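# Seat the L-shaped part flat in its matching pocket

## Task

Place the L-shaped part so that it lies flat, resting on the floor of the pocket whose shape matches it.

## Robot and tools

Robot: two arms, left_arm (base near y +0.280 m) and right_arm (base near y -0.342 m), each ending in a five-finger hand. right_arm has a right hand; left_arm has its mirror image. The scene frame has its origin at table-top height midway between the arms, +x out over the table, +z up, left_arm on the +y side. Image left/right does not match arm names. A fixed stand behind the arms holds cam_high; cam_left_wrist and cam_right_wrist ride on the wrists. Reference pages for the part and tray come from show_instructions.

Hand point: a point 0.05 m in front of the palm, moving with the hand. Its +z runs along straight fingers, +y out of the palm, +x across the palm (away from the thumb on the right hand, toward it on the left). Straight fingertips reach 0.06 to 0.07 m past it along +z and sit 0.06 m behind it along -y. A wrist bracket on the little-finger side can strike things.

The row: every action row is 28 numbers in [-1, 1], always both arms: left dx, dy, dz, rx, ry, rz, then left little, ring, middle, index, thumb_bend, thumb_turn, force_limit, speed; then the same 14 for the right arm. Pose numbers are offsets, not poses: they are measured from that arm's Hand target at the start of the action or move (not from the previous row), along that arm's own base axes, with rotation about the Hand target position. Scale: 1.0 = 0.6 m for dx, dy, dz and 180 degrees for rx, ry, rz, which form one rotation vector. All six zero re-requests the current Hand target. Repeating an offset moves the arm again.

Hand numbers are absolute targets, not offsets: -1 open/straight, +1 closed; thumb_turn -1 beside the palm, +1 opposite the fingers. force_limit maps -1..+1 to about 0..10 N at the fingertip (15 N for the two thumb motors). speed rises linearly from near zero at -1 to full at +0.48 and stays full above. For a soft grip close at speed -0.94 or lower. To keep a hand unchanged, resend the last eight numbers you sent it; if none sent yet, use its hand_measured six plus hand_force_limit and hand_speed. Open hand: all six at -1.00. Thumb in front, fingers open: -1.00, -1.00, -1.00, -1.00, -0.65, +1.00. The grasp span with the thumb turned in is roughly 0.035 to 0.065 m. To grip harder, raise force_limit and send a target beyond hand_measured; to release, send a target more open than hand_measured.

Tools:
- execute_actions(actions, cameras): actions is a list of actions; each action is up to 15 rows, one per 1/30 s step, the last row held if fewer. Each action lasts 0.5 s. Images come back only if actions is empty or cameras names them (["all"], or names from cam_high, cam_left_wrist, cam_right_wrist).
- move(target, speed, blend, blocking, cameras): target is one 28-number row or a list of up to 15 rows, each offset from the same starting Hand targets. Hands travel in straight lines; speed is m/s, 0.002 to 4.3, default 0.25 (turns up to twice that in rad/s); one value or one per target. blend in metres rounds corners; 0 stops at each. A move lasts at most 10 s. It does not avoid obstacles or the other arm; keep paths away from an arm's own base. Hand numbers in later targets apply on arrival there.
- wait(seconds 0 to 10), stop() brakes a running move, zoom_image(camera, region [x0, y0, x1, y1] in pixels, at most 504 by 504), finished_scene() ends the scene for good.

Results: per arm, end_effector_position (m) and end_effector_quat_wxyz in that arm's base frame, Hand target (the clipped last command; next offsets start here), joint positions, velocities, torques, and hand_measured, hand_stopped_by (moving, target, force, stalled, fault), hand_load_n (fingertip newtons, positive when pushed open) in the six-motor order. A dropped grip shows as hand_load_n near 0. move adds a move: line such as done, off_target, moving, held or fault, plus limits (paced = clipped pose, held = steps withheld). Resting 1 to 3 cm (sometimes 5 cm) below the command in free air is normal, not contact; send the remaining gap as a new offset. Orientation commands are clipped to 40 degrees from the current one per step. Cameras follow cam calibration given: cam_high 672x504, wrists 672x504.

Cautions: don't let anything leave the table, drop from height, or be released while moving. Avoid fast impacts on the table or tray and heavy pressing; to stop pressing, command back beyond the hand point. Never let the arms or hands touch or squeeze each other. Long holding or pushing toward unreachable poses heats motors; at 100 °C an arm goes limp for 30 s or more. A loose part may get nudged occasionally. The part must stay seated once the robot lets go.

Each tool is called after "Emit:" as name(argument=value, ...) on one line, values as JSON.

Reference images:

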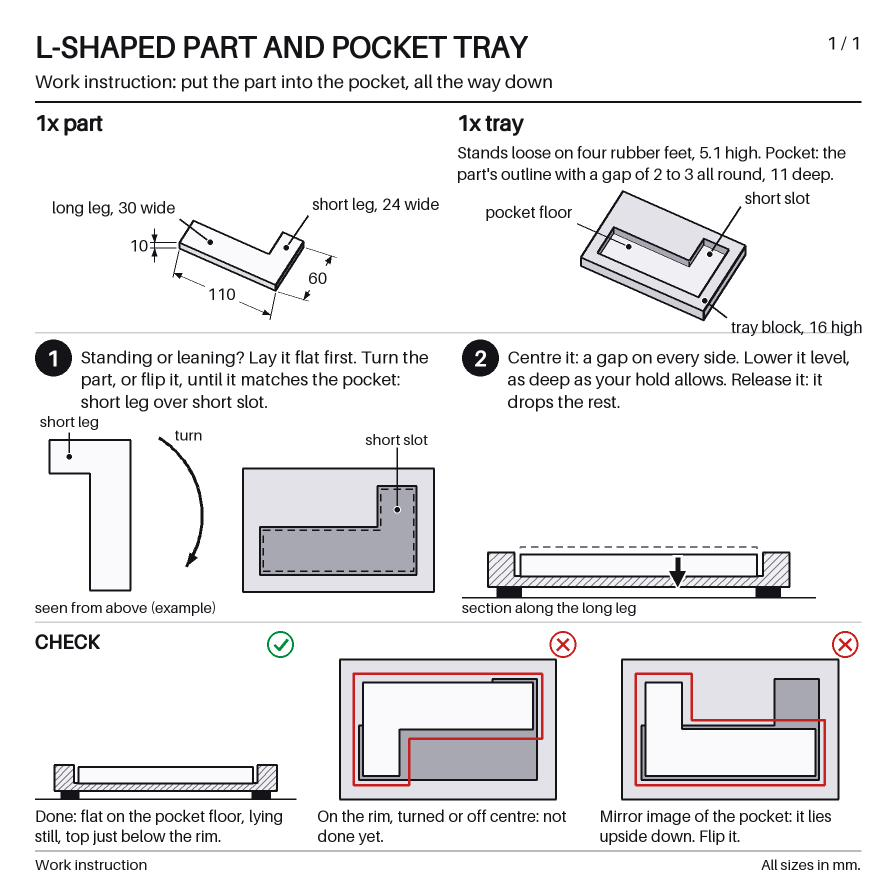

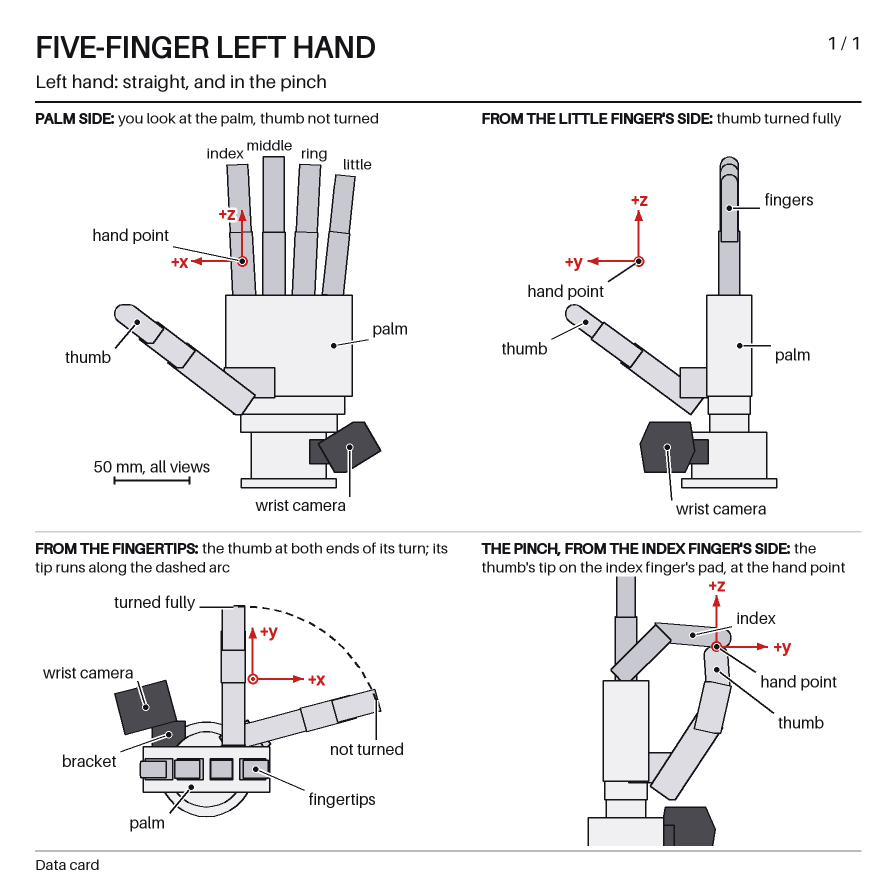

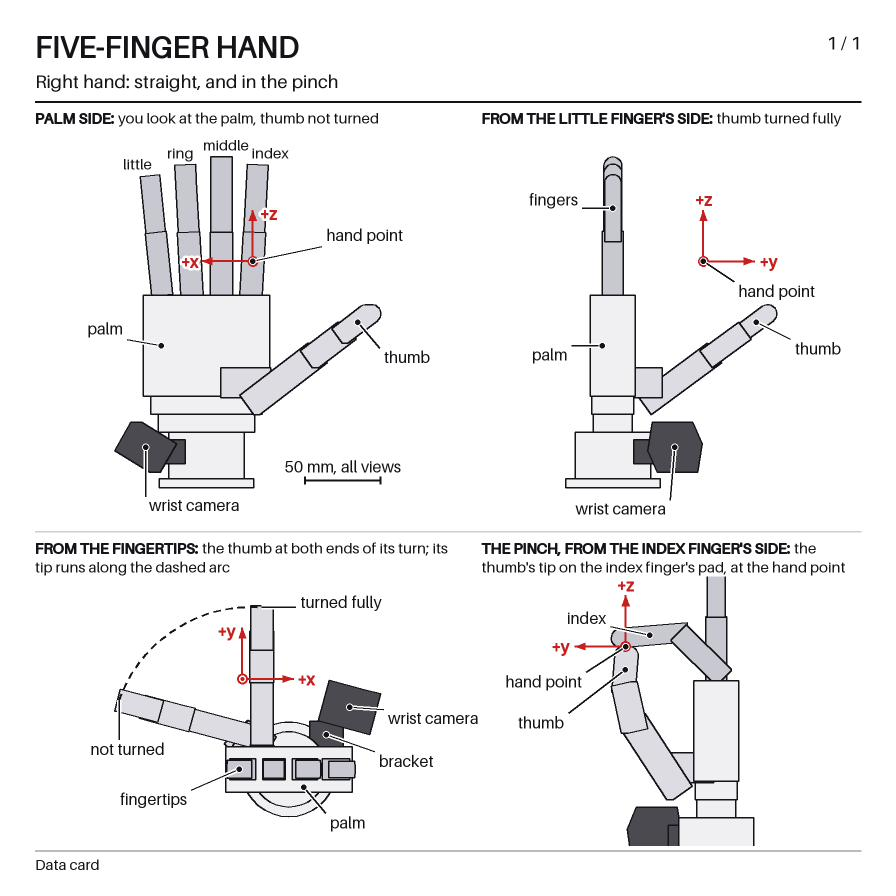

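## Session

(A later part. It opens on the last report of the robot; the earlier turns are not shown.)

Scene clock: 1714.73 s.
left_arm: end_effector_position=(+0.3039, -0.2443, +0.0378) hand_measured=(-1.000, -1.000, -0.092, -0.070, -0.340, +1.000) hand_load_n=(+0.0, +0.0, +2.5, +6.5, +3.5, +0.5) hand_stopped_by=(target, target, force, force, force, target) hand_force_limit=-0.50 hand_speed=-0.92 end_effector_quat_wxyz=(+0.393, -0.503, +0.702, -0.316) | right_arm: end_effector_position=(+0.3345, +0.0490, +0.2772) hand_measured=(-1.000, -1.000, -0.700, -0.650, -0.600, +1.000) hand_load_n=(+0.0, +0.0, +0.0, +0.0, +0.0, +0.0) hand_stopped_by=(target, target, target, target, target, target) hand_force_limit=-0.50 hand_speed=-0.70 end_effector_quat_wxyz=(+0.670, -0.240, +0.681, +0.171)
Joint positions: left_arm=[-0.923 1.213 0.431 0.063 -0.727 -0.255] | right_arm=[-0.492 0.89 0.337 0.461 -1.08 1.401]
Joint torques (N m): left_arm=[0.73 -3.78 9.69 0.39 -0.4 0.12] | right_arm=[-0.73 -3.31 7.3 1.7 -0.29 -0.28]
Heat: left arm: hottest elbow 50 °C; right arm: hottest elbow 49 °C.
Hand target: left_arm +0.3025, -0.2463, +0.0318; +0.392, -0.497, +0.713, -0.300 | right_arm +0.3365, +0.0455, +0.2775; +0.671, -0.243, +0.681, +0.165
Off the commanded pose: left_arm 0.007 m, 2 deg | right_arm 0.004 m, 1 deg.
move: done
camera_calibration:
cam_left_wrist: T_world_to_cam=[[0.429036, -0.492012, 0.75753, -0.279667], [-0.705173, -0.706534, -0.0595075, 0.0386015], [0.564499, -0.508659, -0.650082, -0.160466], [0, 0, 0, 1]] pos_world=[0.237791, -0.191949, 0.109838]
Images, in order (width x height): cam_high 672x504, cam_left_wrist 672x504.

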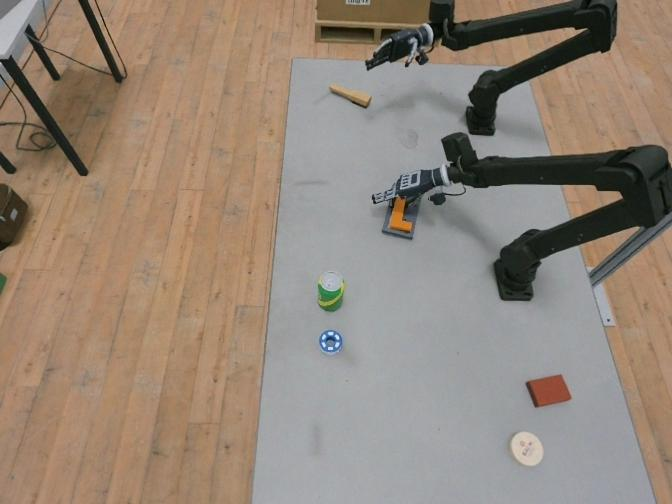

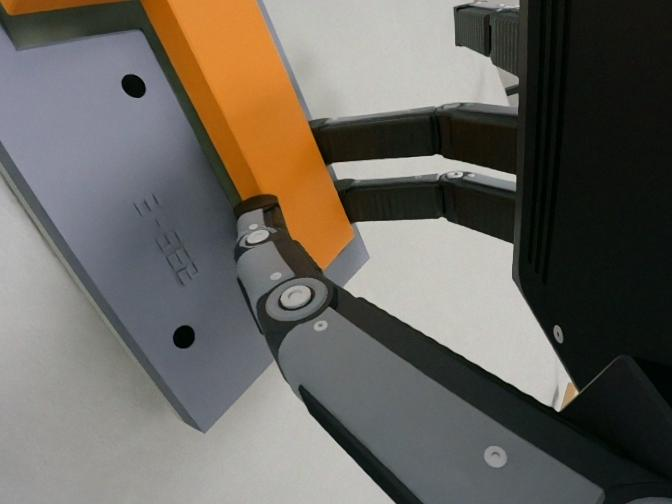

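Emit:
move(target=[0.0035,-0.0067,0.003,0,0,0,-1,-1,0.1,0.3,-0.28,1,-0.5,-0.92,0,0,0,0,0,0,-1,-1,-0.7,-0.65,-0.6,1,-0.5,-0.7], speed=0.03, cameras=["cam_high","cam_left_wrist"])

Emit:
zoom_image(camera="cam_left_wrist", region=[90, 0, 260, 230])

Emit:
zoom_image(camera="cam_left_wrist", region=[0, 0, 200, 60])

Emit:
zoom_image(camera="cam_high", region=[378, 205, 418, 241])

Scene clock: 1736.90 s.
left_arm: end_effector_position=(+0.3039, -0.2446, +0.0379) hand_measured=(-1.000, -1.000, -0.092, -0.070, -0.340, +1.000) hand_load_n=(+0.0, +0.0, +2.0, +5.0, +3.5, -0.5) hand_stopped_by=(target, target, force, force, force, target) hand_force_limit=-0.50 hand_speed=-0.92 end_effector_quat_wxyz=(+0.394, -0.503, +0.703, -0.312) | right_arm: end_effector_position=(+0.3345, +0.0490, +0.2772) hand_measured=(-1.000, -1.000, -0.700, -0.650, -0.600, +1.000) hand_load_n=(+0.0, +0.0, +0.0, +0.0, +0.0, +0.0) hand_stopped_by=(target, target, target, target, target, target) hand_force_limit=-0.50 hand_speed=-0.70 end_effector_quat_wxyz=(+0.670, -0.240, +0.681, +0.171)
Joint positions: left_arm=[-0.926 1.216 0.438 0.052 -0.731 -0.256] | right_arm=[-0.492 0.89 0.337 0.461 -1.08 1.401]
Joint torques (N m): left_arm=[0.73 -3.6 10.26 0.64 -0.32 0.1] | right_arm=[-1.03 -3.19 7.42 1.72 -0.31 -0.26]
Heat: left arm: hottest elbow 52 °C; right arm: hottest elbow 49 °C.
Hand target: left_arm +0.3045, -0.2503, +0.0335; +0.392, -0.497, +0.713, -0.300 | right_arm +0.3365, +0.0455, +0.2775; +0.671, -0.243, +0.681, +0.165
Off the commanded pose: left_arm 0.007 m, 2 deg | right_arm 0.004 m, 1 deg.
move: done
camera_calibration:
cam_left_wrist: T_world_to_cam=[[0.43156, -0.497426, 0.752544, -0.281851], [-0.704575, -0.706814, -0.0631473, 0.0382917], [0.56332, -0.502972, -0.655507, -0.158653], [0, 0, 0, 1]] pos_world=[0.237987, -0.192932, 0.110525]
Images, in order (width x height): cam_high 672x504, cam_left_wrist 672x504.

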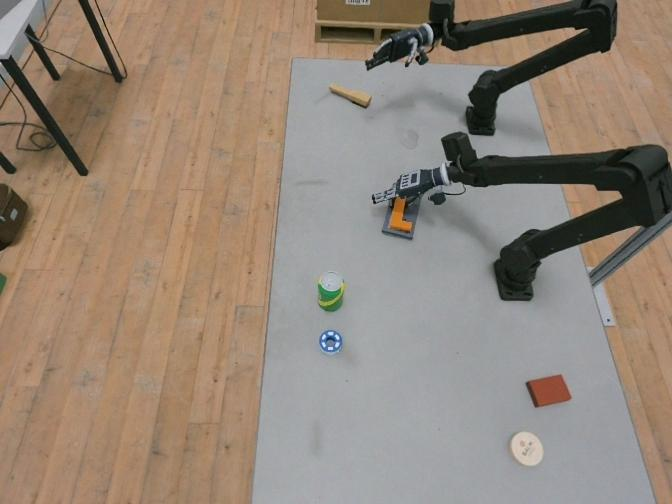

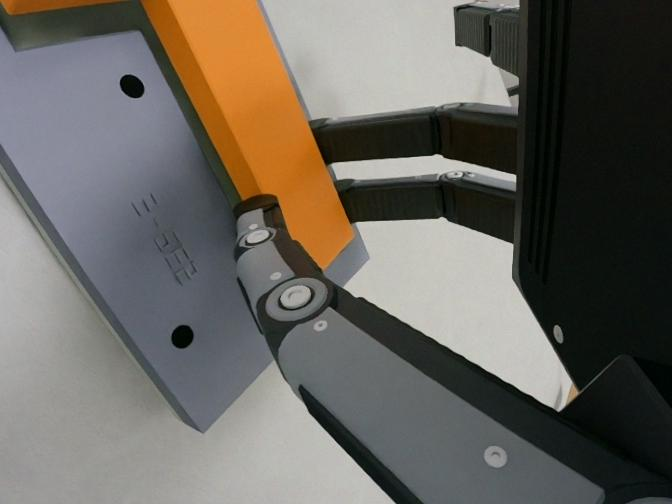

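Scaled by 2.191 from the camera's 672x504 image, which has a finer 960x720 frame.

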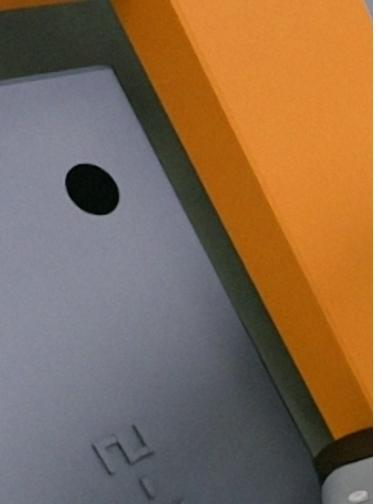

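Scaled by 2.520 from the camera's 672x504 image, which has a finer 960x720 frame.

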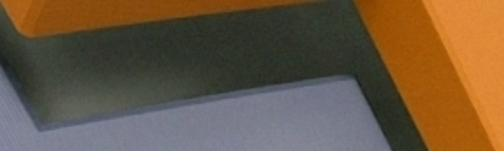

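Scaled by 12.600 from the camera's 672x504 image, which has a finer 960x720 frame.

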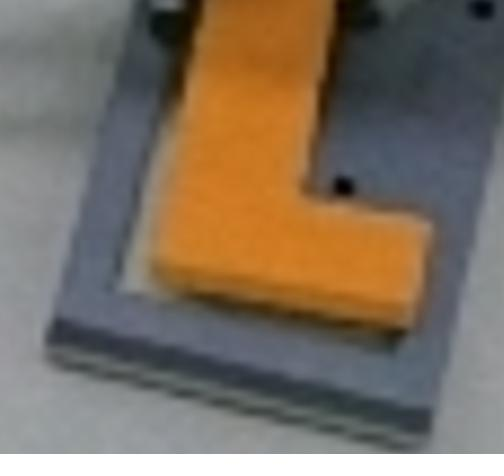

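Emit:
move(target=[0.005,-0.0167,0.004,-0.0055,-0.004,0.002,-1,-1,0.1,0.3,-0.28,1,-0.5,-0.92,0,0,0,0,0,0,-1,-1,-0.7,-0.65,-0.6,1,-0.5,-0.7], speed=0.03, cameras=["cam_high","cam_left_wrist"])

Emit:
zoom_image(camera="cam_left_wrist", region=[90, 0, 260, 230])

Emit:
zoom_image(camera="cam_left_wrist", region=[0, 0, 200, 60])

Emit:
zoom_image(camera="cam_high", region=[378, 205, 418, 241])

Scene clock: 1761.70 s.
left_arm: end_effector_position=(+0.3043, -0.2472, +0.0377) hand_measured=(-1.000, -1.000, -0.092, -0.070, -0.340, +1.000) hand_load_n=(+0.0, +0.0, +1.5, +2.0, +4.5, -1.0) hand_stopped_by=(target, target, force, force, force, target) hand_force_limit=-0.50 hand_speed=-0.92 end_effector_quat_wxyz=(+0.401, -0.501, +0.702, -0.309) | right_arm: end_effector_position=(+0.3345, +0.0490, +0.2772) hand_measured=(-1.000, -1.000, -0.700, -0.650, -0.600, +1.000) hand_load_n=(+0.0, +0.0, +0.0, +0.0, +0.0, +0.0) hand_stopped_by=(target, target, target, target, target, target) hand_force_limit=-0.50 hand_speed=-0.70 end_effector_quat_wxyz=(+0.670, -0.240, +0.681, +0.171)
Joint positions: left_arm=[-0.939 1.231 0.446 0.052 -0.755 -0.26] | right_arm=[-0.492 0.89 0.337 0.461 -1.08 1.401]
Joint torques (N m): left_arm=[0.73 -3.37 10.97 1.09 -0.07 -0.05] | right_arm=[-0.67 -3.14 7.38 1.7 -0.3 -0.26]
Heat: left arm: hottest elbow 52 °C; right arm: hottest elbow 49 °C.
Hand target: left_arm +0.3076, -0.2602, +0.0358; +0.393, -0.501, +0.707, -0.308 | right_arm +0.3365, +0.0455, +0.2775; +0.671, -0.243, +0.681, +0.165
Off the commanded pose: left_arm 0.014 m, 1 deg | right_arm 0.004 m, 1 deg.
move: off_target (left_arm)
camera_calibration:
cam_left_wrist: T_world_to_cam=[[0.428235, -0.502937, 0.750779, -0.283417], [-0.699678, -0.710324, -0.0767494, 0.0349951], [0.571897, -0.492436, -0.65608, -0.160268], [0, 0, 0, 1]] pos_world=[0.237511, -0.196605, 0.110321]
Images, in order (width x height): cam_high 672x504, cam_left_wrist 672x504.

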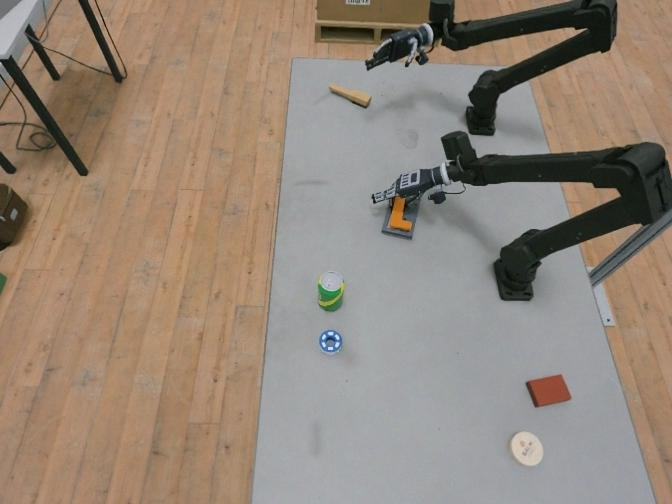

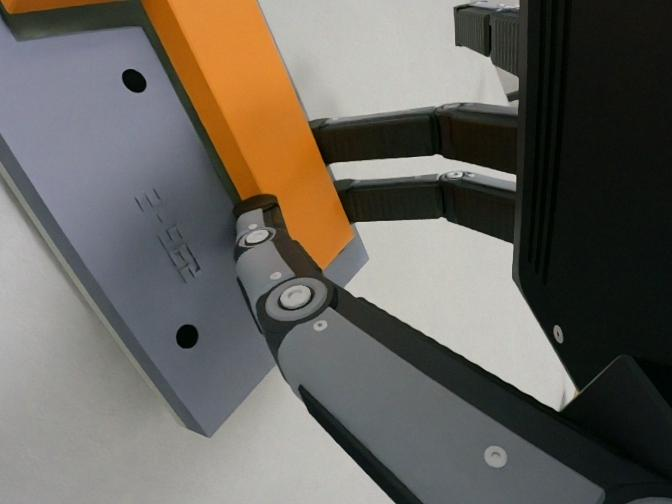

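Scaled by 2.191 from the camera's 672x504 image, which has a finer 960x720 frame.

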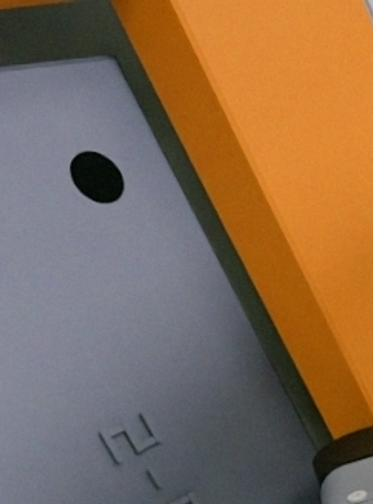

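Scaled by 2.520 from the camera's 672x504 image, which has a finer 960x720 frame.

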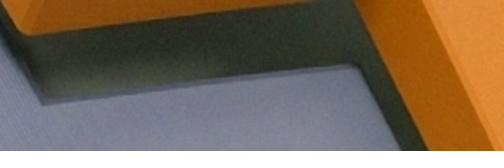

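Scaled by 12.600 from the camera's 672x504 image, which has a finer 960x720 frame.

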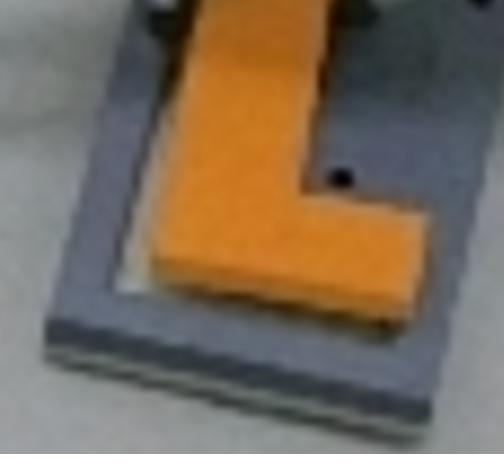

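Emit:
wait(seconds=0.1, cameras=["cam_left_wrist","cam_high"])

Scene clock: 1783.60 s.
left_arm: end_effector_position=(+0.3043, -0.2471, +0.0376) hand_measured=(-1.000, -1.000, -0.092, -0.070, -0.340, +1.000) hand_load_n=(+0.0, +0.0, +1.5, +2.0, +4.5, -1.0) hand_stopped_by=(target, target, force, force, force, target) hand_force_limit=-0.50 hand_speed=-0.92 end_effector_quat_wxyz=(+0.401, -0.501, +0.702, -0.309) | right_arm: end_effector_position=(+0.3345, +0.0490, +0.2772) hand_measured=(-1.000, -1.000, -0.700, -0.650, -0.600, +1.000) hand_load_n=(+0.0, +0.0, +0.0, +0.0, +0.0, +0.0) hand_stopped_by=(target, target, target, target, target, target) hand_force_limit=-0.50 hand_speed=-0.70 end_effector_quat_wxyz=(+0.670, -0.240, +0.681, +0.171)
Joint positions: left_arm=[-0.939 1.231 0.446 0.052 -0.755 -0.26] | right_arm=[-0.492 0.89 0.337 0.461 -1.08 1.401]
Joint torques (N m): left_arm=[0.67 -3.31 10.96 1.11 -0.08 -0.05] | right_arm=[-0.97 -3.14 7.32 1.72 -0.31 -0.29]
Heat: left arm: hottest elbow 52 °C; right arm: hottest elbow 49 °C.
Hand target: left_arm +0.3076, -0.2602, +0.0358; +0.393, -0.501, +0.707, -0.308 | right_arm +0.3365, +0.0455, +0.2775; +0.671, -0.243, +0.681, +0.165
Off the commanded pose: left_arm 0.014 m, 1 deg | right_arm 0.004 m, 1 deg.
wait: 0.10 s; at rest from the start
camera_calibration:
cam_left_wrist: T_world_to_cam=[[0.428388, -0.503223, 0.7505, -0.283403], [-0.69974, -0.710255, -0.076824, 0.035024], [0.571706, -0.492244, -0.65639, -0.160216], [0, 0, 0, 1]] pos_world=[0.237511, -0.196604, 0.11022]
Images, in order (width x height): cam_high 672x504, cam_left_wrist 672x504.

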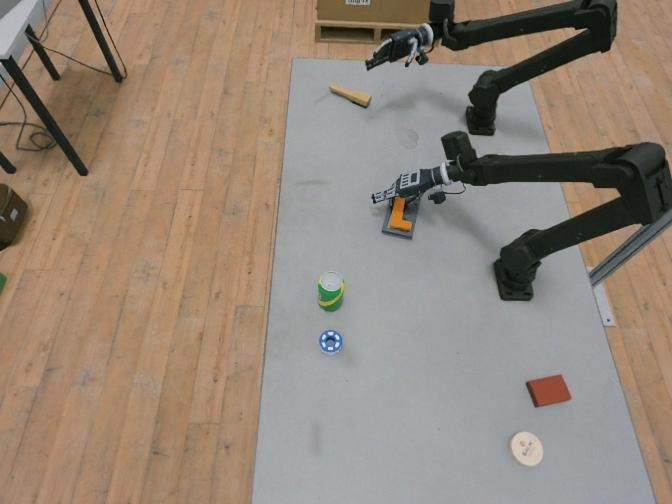

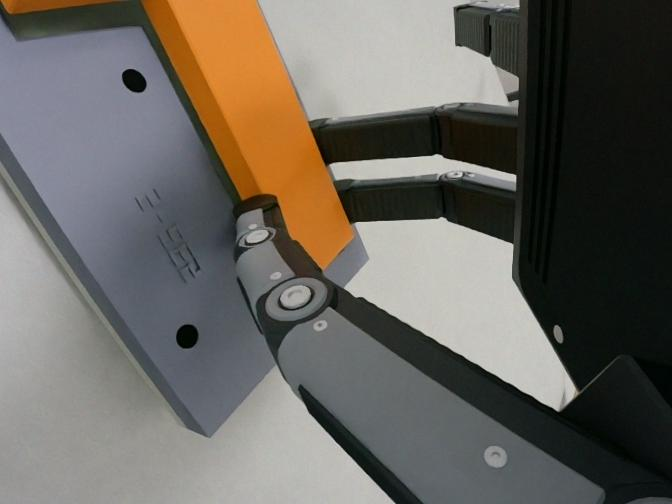

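Emit:
move(target=[0.002,-0.0083,0,0,0,0,-1,-1,0.1,0.3,-0.28,1,-0.5,-0.92,0,0,0,0,0,0,-1,-1,-0.7,-0.65,-0.6,1,-0.5,-0.7], speed=0.03, cameras=["cam_high","cam_left_wrist"])

Scene clock: 1787.87 s.
left_arm: end_effector_position=(+0.3069, -0.2492, +0.0377) hand_measured=(-1.000, -1.000, -0.092, -0.070, -0.340, +1.000) hand_load_n=(+0.0, +0.0, +1.5, +2.5, +4.5, -1.0) hand_stopped_by=(target, target, force, force, force, target) hand_force_limit=-0.50 hand_speed=-0.92 end_effector_quat_wxyz=(+0.404, -0.502, +0.701, -0.307) | right_arm: end_effector_position=(+0.3345, +0.0490, +0.2772) hand_measured=(-1.000, -1.000, -0.700, -0.650, -0.600, +1.000) hand_load_n=(+0.0, +0.0, +0.0, +0.0, +0.0, +0.0) hand_stopped_by=(target, target, target, target, target, target) hand_force_limit=-0.50 hand_speed=-0.70 end_effector_quat_wxyz=(+0.670, -0.240, +0.681, +0.171)
Joint positions: left_arm=[-0.941 1.244 0.456 0.052 -0.764 -0.261] | right_arm=[-0.492 0.89 0.337 0.461 -1.08 1.401]
Joint torques (N m): left_arm=[0.32 -3.49 11.11 0.96 0.09 -0.1] | right_arm=[-1.03 -3.02 7.43 1.65 -0.29 -0.26]
Heat: left arm: hottest elbow 52 °C; right arm: hottest elbow 49 °C.
Hand target: left_arm +0.3088, -0.2653, +0.0359; +0.393, -0.501, +0.707, -0.308 | right_arm +0.3365, +0.0455, +0.2775; +0.671, -0.243, +0.681, +0.165
Off the commanded pose: left_arm 0.016 m, 1 deg | right_arm 0.004 m, 1 deg.
move: off_target (left_arm)
camera_calibration:
cam_left_wrist: T_world_to_cam=[[0.428804, -0.504666, 0.749293, -0.286068], [-0.695631, -0.71364, -0.0825595, 0.0334438], [0.57639, -0.485829, -0.657073, -0.162376], [0, 0, 0, 1]] pos_world=[0.239523, -0.199389, 0.110417]
Images, in order (width x height): cam_high 672x504, cam_left_wrist 672x504.

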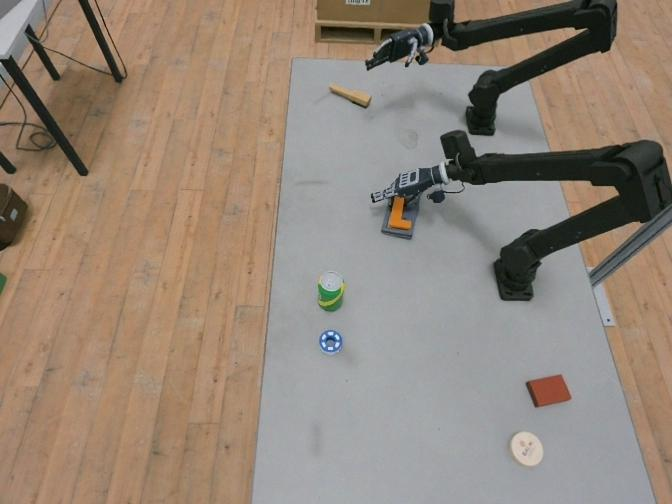

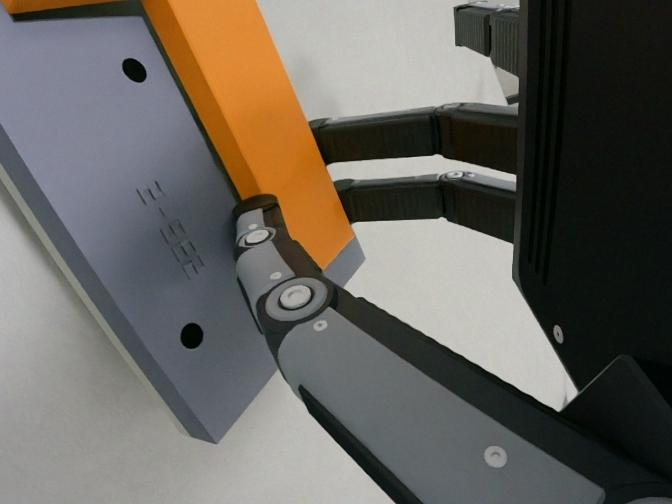

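Emit:
zoom_image(camera="cam_left_wrist", region=[90, 0, 260, 230])

Emit:
zoom_image(camera="cam_left_wrist", region=[0, 0, 200, 60])

Emit:
zoom_image(camera="cam_high", region=[378, 205, 418, 241])

Scaled by 2.191 from the camera's 672x504 image, which has a finer 960x720 frame.

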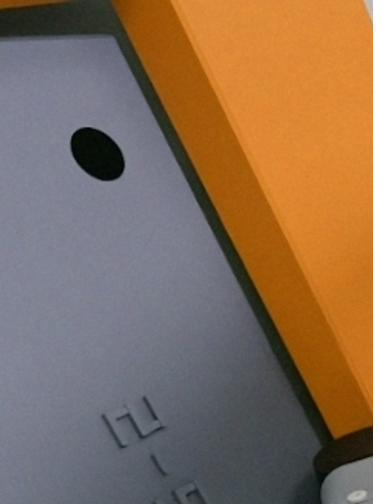

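Scaled by 2.520 from the camera's 672x504 image, which has a finer 960x720 frame.

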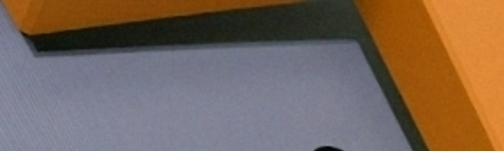

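Scaled by 12.600 from the camera's 672x504 image, which has a finer 960x720 frame.

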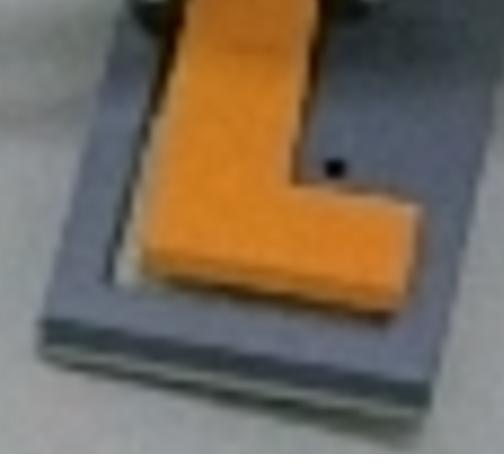

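Emit:
zoom_image(camera="cam_left_wrist", region=[0, 0, 100, 40])

Emit:
zoom_image(camera="cam_left_wrist", region=[80, 0, 180, 40])

Scaled by 5.040 from the camera's 672x504 image, which has a finer 960x720 frame.

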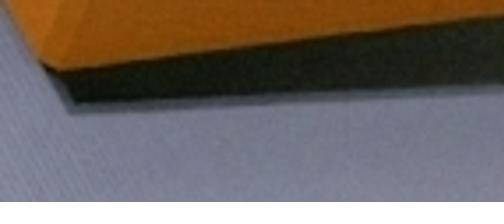

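Scaled by 5.040 from the camera's 672x504 image, which has a finer 960x720 frame.

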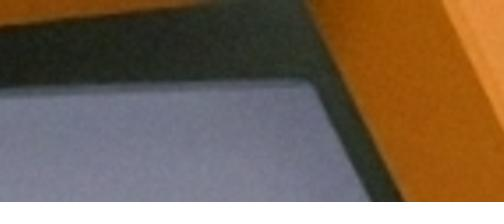

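Emit:
move(target=[-0.001,0.005,0.02,0,0,0,-1,-1,0.1,0.3,-0.28,1,-0.5,-0.92,0,0,0,0,0,0,-1,-1,-0.7,-0.65,-0.6,1,-0.5,-0.7], speed=0.03, cameras=["cam_high","cam_left_wrist"])

Scene clock: 1869.40 s.
left_arm: end_effector_position=(+0.3043, -0.2482, +0.0381) hand_measured=(-1.000, -1.000, -0.092, -0.070, -0.340, +1.000) hand_load_n=(+0.0, +0.0, +2.0, +4.5, +4.0, -0.5) hand_stopped_by=(target, target, force, force, force, target) hand_force_limit=-0.50 hand_speed=-0.92 end_effector_quat_wxyz=(+0.400, -0.500, +0.707, -0.298) | right_arm: end_effector_position=(+0.3345, +0.0490, +0.2772) hand_measured=(-1.000, -1.000, -0.700, -0.650, -0.600, +1.000) hand_load_n=(+0.0, +0.0, +0.0, +0.0, +0.0, +0.0) hand_stopped_by=(target, target, target, target, target, target) hand_force_limit=-0.50 hand_speed=-0.70 end_effector_quat_wxyz=(+0.670, -0.240, +0.681, +0.171)
Joint positions: left_arm=[-0.941 1.237 0.466 0.009 -0.757 -0.265] | right_arm=[-0.492 0.89 0.337 0.461 -1.08 1.401]
Joint torques (N m): left_arm=[0.73 -5.83 11.06 0.76 -0.05 -0.01] | right_arm=[-0.79 -3.19 7.39 1.69 -0.29 -0.27]
Heat: left arm: hottest elbow 52 °C; right arm: hottest elbow 49 °C.
Hand target: left_arm +0.3081, -0.2623, +0.0479; +0.393, -0.501, +0.707, -0.308 | right_arm +0.3365, +0.0455, +0.2775; +0.671, -0.243, +0.681, +0.165
Off the commanded pose: left_arm 0.018 m, 1 deg | right_arm 0.004 m, 1 deg.
move: off_target (left_arm)
camera_calibration:
cam_left_wrist: T_world_to_cam=[[0.440685, -0.516577, 0.734129, -0.290703], [-0.699609, -0.710069, -0.0796835, 0.0344027], [0.562445, -0.478487, -0.674319, -0.153447], [0, 0, 0, 1]] pos_world=[0.238482, -0.199164, 0.112682]
Images, in order (width x height): cam_high 672x504, cam_left_wrist 672x504.

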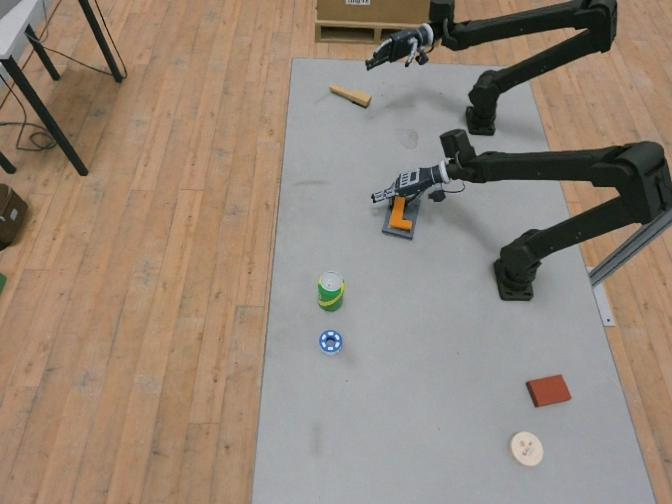

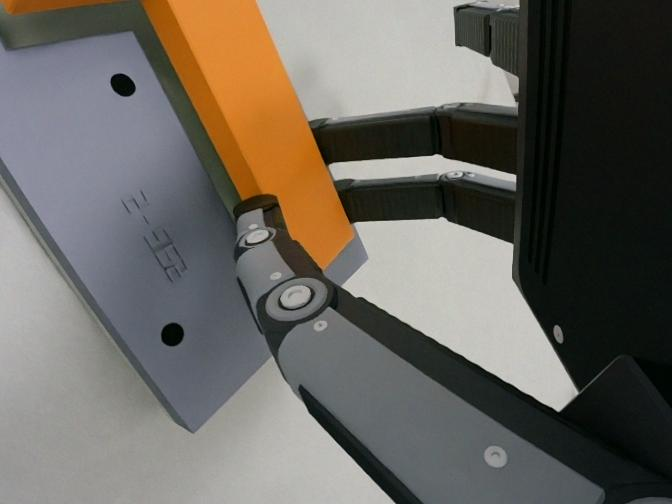

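Emit:
zoom_image(camera="cam_high", region=[370, 180, 430, 245])

Emit:
zoom_image(camera="cam_left_wrist", region=[0, 0, 400, 450])

Scaled by 7.754 from the camera's 672x504 image, which has a finer 960x720 frame.

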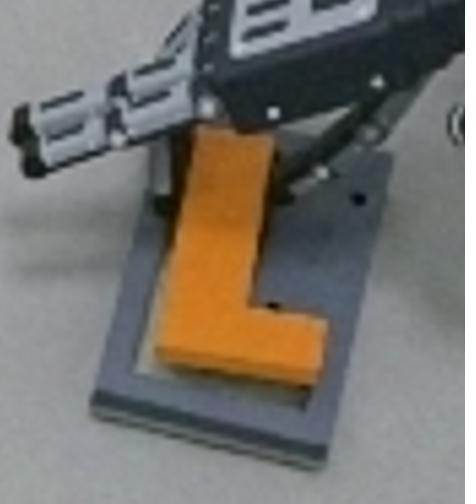

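Scaled by 1.120 from the camera's 672x504 image, which has a finer 960x720 frame.

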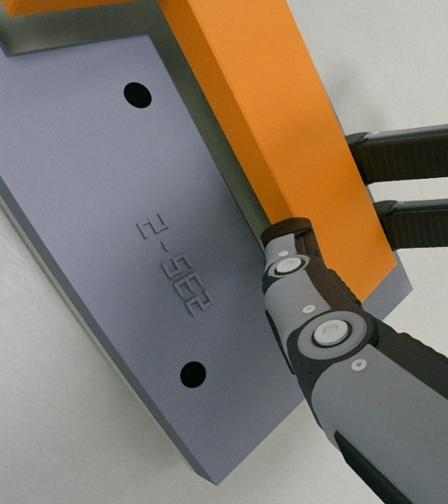

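Emit:
zoom_image(camera="cam_left_wrist", region=[0, 0, 260, 195])

Emit:
zoom_image(camera="cam_left_wrist", region=[60, 250, 380, 490])

Emit:
zoom_image(camera="cam_high", region=[375, 195, 425, 245])

Scaled by 1.938 from the camera's 672x504 image, which has a finer 960x720 frame.

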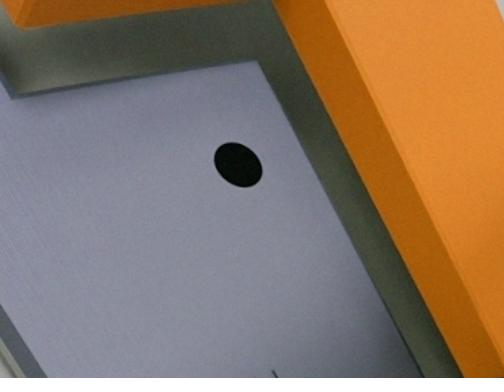

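Scaled by 1.575 from the camera's 672x504 image, which has a finer 960x720 frame.

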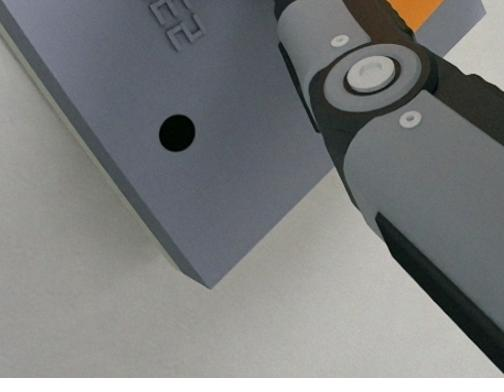

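Scaled by 10.080 from the camera's 672x504 image, which has a finer 960x720 frame.

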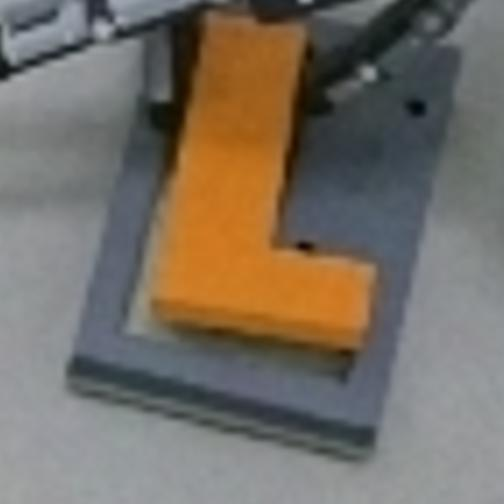

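Emit:
zoom_image(camera="cam_left_wrist", region=[310, 210, 390, 290])

Emit:
zoom_image(camera="cam_left_wrist", region=[150, 380, 230, 440])

Emit:
zoom_image(camera="cam_left_wrist", region=[0, 0, 80, 80])

Emit:
zoom_image(camera="cam_left_wrist", region=[100, 0, 180, 80])

Scaled by 6.300 from the camera's 672x504 image, which has a finer 960x720 frame.

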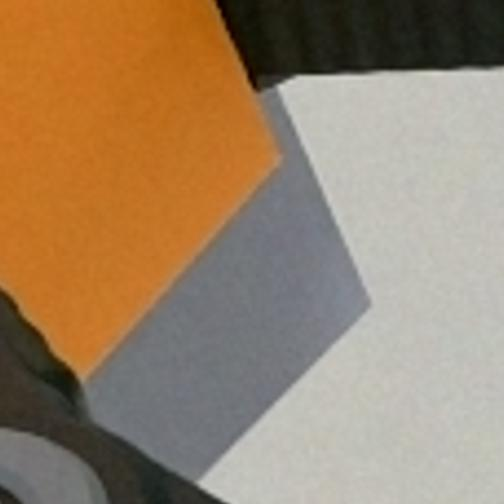

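Scaled by 6.300 from the camera's 672x504 image, which has a finer 960x720 frame.

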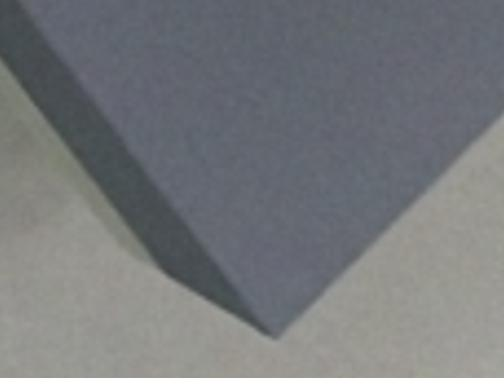

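Scaled by 6.300 from the camera's 672x504 image, which has a finer 960x720 frame.

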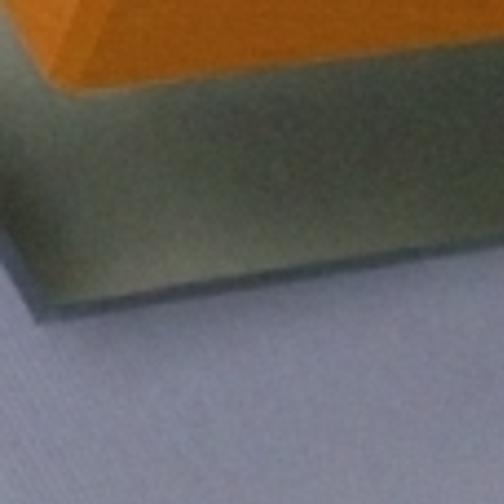

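Scaled by 6.300 from the camera's 672x504 image, which has a finer 960x720 frame.

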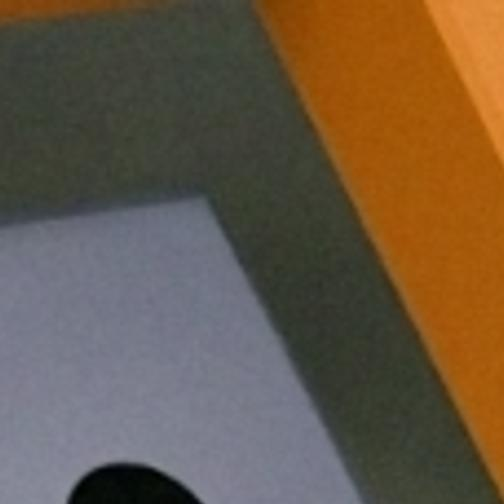

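Emit:
zoom_image(camera="cam_left_wrist", region=[130, 0, 290, 120])

Emit:
zoom_image(camera="cam_left_wrist", region=[210, 110, 370, 280])

Scaled by 3.150 from the camera's 672x504 image, which has a finer 960x720 frame.

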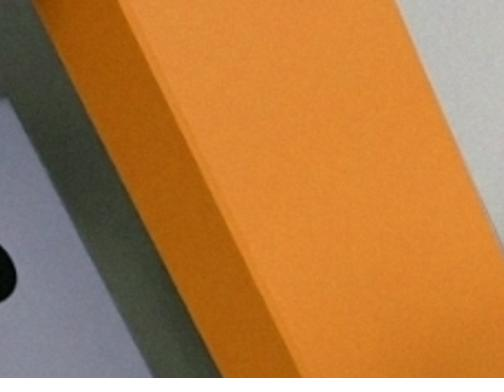

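Scaled by 2.965 from the camera's 672x504 image, which has a finer 960x720 frame.

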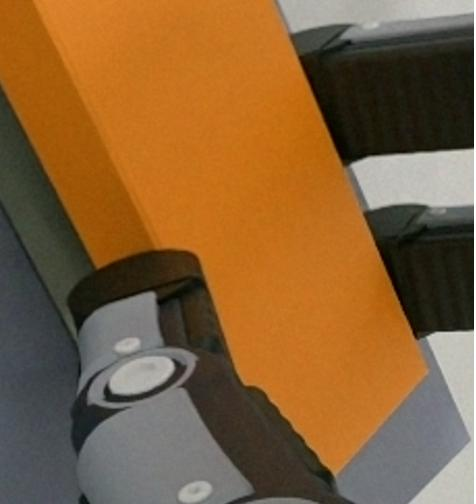

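Emit:
move(target=[[0,0,0.033,0,0,0,-1,-1,0.1,0.3,-0.28,1,-0.5,-0.92,0,0,0,0,0,0,-1,-1,-0.7,-0.65,-0.6,1,-0.5,-0.7],[0,0,0.033,-0.03,-0.0183,-0.0161,-1,-1,0.1,0.3,-0.28,1,-0.5,-0.92,0,0,0,0,0,0,-1,-1,-0.7,-0.65,-0.6,1,-0.5,-0.7]], speed=0.05, cameras=["cam_high","cam_left_wrist"])

Scene clock: 2108.10 s.
left_arm: end_effector_position=(+0.3066, -0.2660, +0.0641) hand_measured=(-1.000, -1.000, -0.092, -0.070, -0.340, +1.000) hand_load_n=(+0.0, +0.0, +2.0, +4.5, +3.5, -0.5) hand_stopped_by=(target, target, force, force, force, target) hand_force_limit=-0.50 hand_speed=-0.92 end_effector_quat_wxyz=(+0.379, -0.492, +0.697, -0.360) | right_arm: end_effector_position=(+0.3345, +0.0490, +0.2772) hand_measured=(-1.000, -1.000, -0.700, -0.650, -0.600, +1.000) hand_load_n=(+0.0, +0.0, +0.0, +0.0, +0.0, +0.0) hand_stopped_by=(target, target, target, target, target, target) hand_force_limit=-0.50 hand_speed=-0.70 end_effector_quat_wxyz=(+0.670, -0.240, +0.681, +0.171)
Joint positions: left_arm=[-0.934 1.164 0.446 0.092 -0.684 -0.233] | right_arm=[-0.492 0.89 0.337 0.461 -1.08 1.401]
Joint torques (N m): left_arm=[1.96 -6.53 7.86 2.43 -0.3 0.16] | right_arm=[-0.67 -3.19 7.39 1.69 -0.3 -0.26]
Motor temperatures (°C): left_arm=[33 26 55 29 30 24] | right_arm=[30 29 49 29 25 28]
Heat: left arm: hottest elbow 55 °C; right arm: hottest elbow 49 °C.
Hand target: left_arm +0.3082, -0.2622, +0.0677; +0.382, -0.492, +0.692, -0.365 | right_arm +0.3365, +0.0455, +0.2775; +0.671, -0.243, +0.681, +0.165
Off the commanded pose: left_arm 0.005 m, 1 deg | right_arm 0.004 m, 1 deg.
move: done
camera_calibration:
cam_left_wrist: T_world_to_cam=[[0.374765, -0.458621, 0.80574, -0.289028], [-0.741052, -0.670432, -0.0369272, 0.045993], [0.557129, -0.583256, -0.591117, -0.177311], [0, 0, 0, 1]] pos_world=[0.241186, -0.205137, 0.129768]
Images, in order (width x height): cam_high 672x504, cam_left_wrist 672x504.

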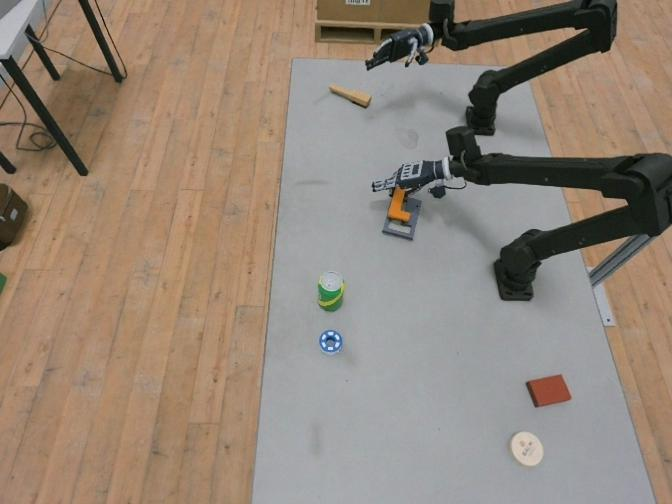

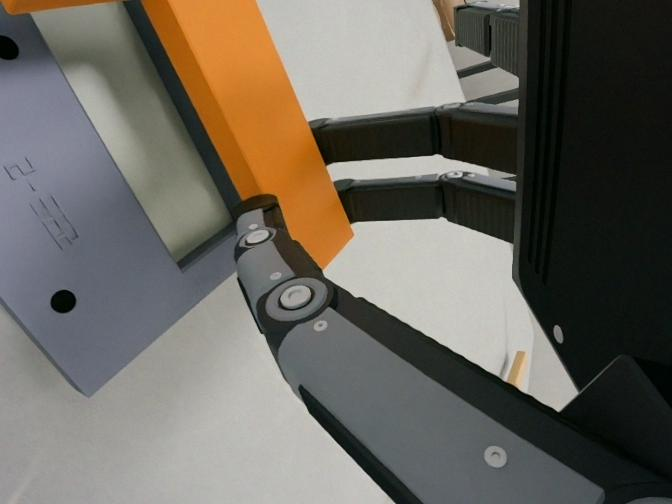

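Emit:
zoom_image(camera="cam_left_wrist", region=[0, 0, 140, 140])

Emit:
zoom_image(camera="cam_left_wrist", region=[120, 140, 260, 280])

Emit:
zoom_image(camera="cam_left_wrist", region=[0, 270, 140, 410])

Emit:
zoom_image(camera="cam_high", region=[375, 180, 430, 245])

Scaled by 3.600 from the camera's 672x504 image, which has a finer 960x720 frame.

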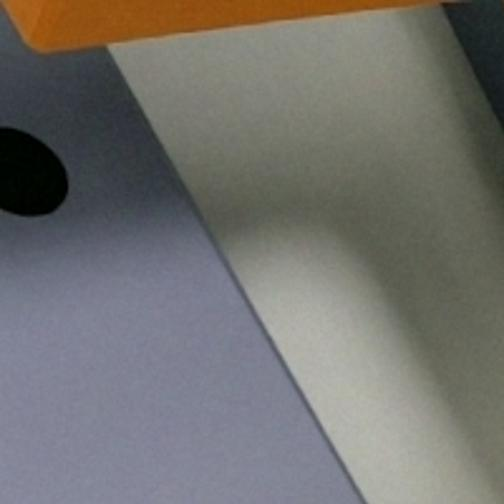

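Scaled by 3.600 from the camera's 672x504 image, which has a finer 960x720 frame.

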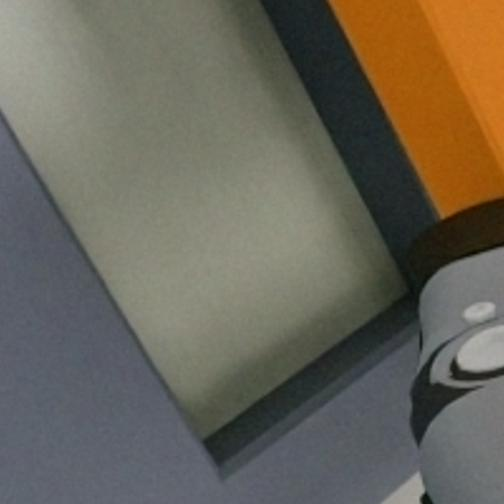

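Scaled by 3.600 from the camera's 672x504 image, which has a finer 960x720 frame.

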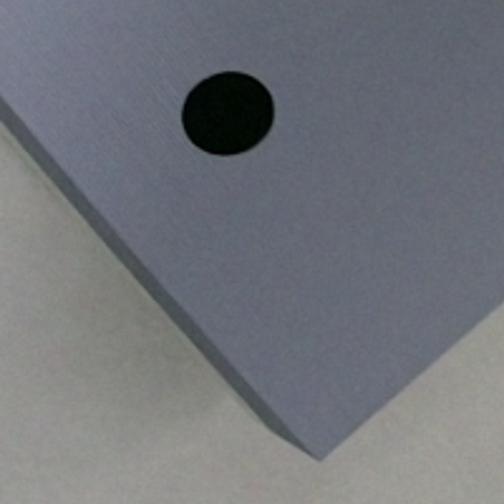

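Scaled by 7.754 from the camera's 672x504 image, which has a finer 960x720 frame.

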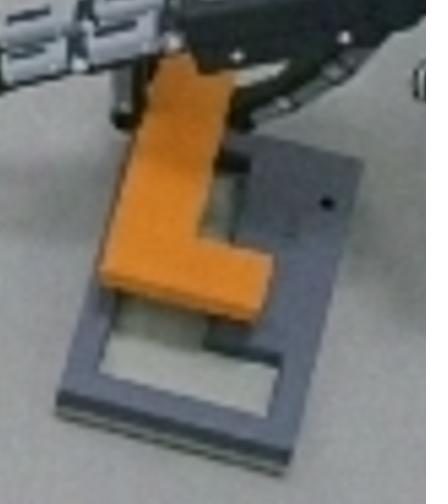

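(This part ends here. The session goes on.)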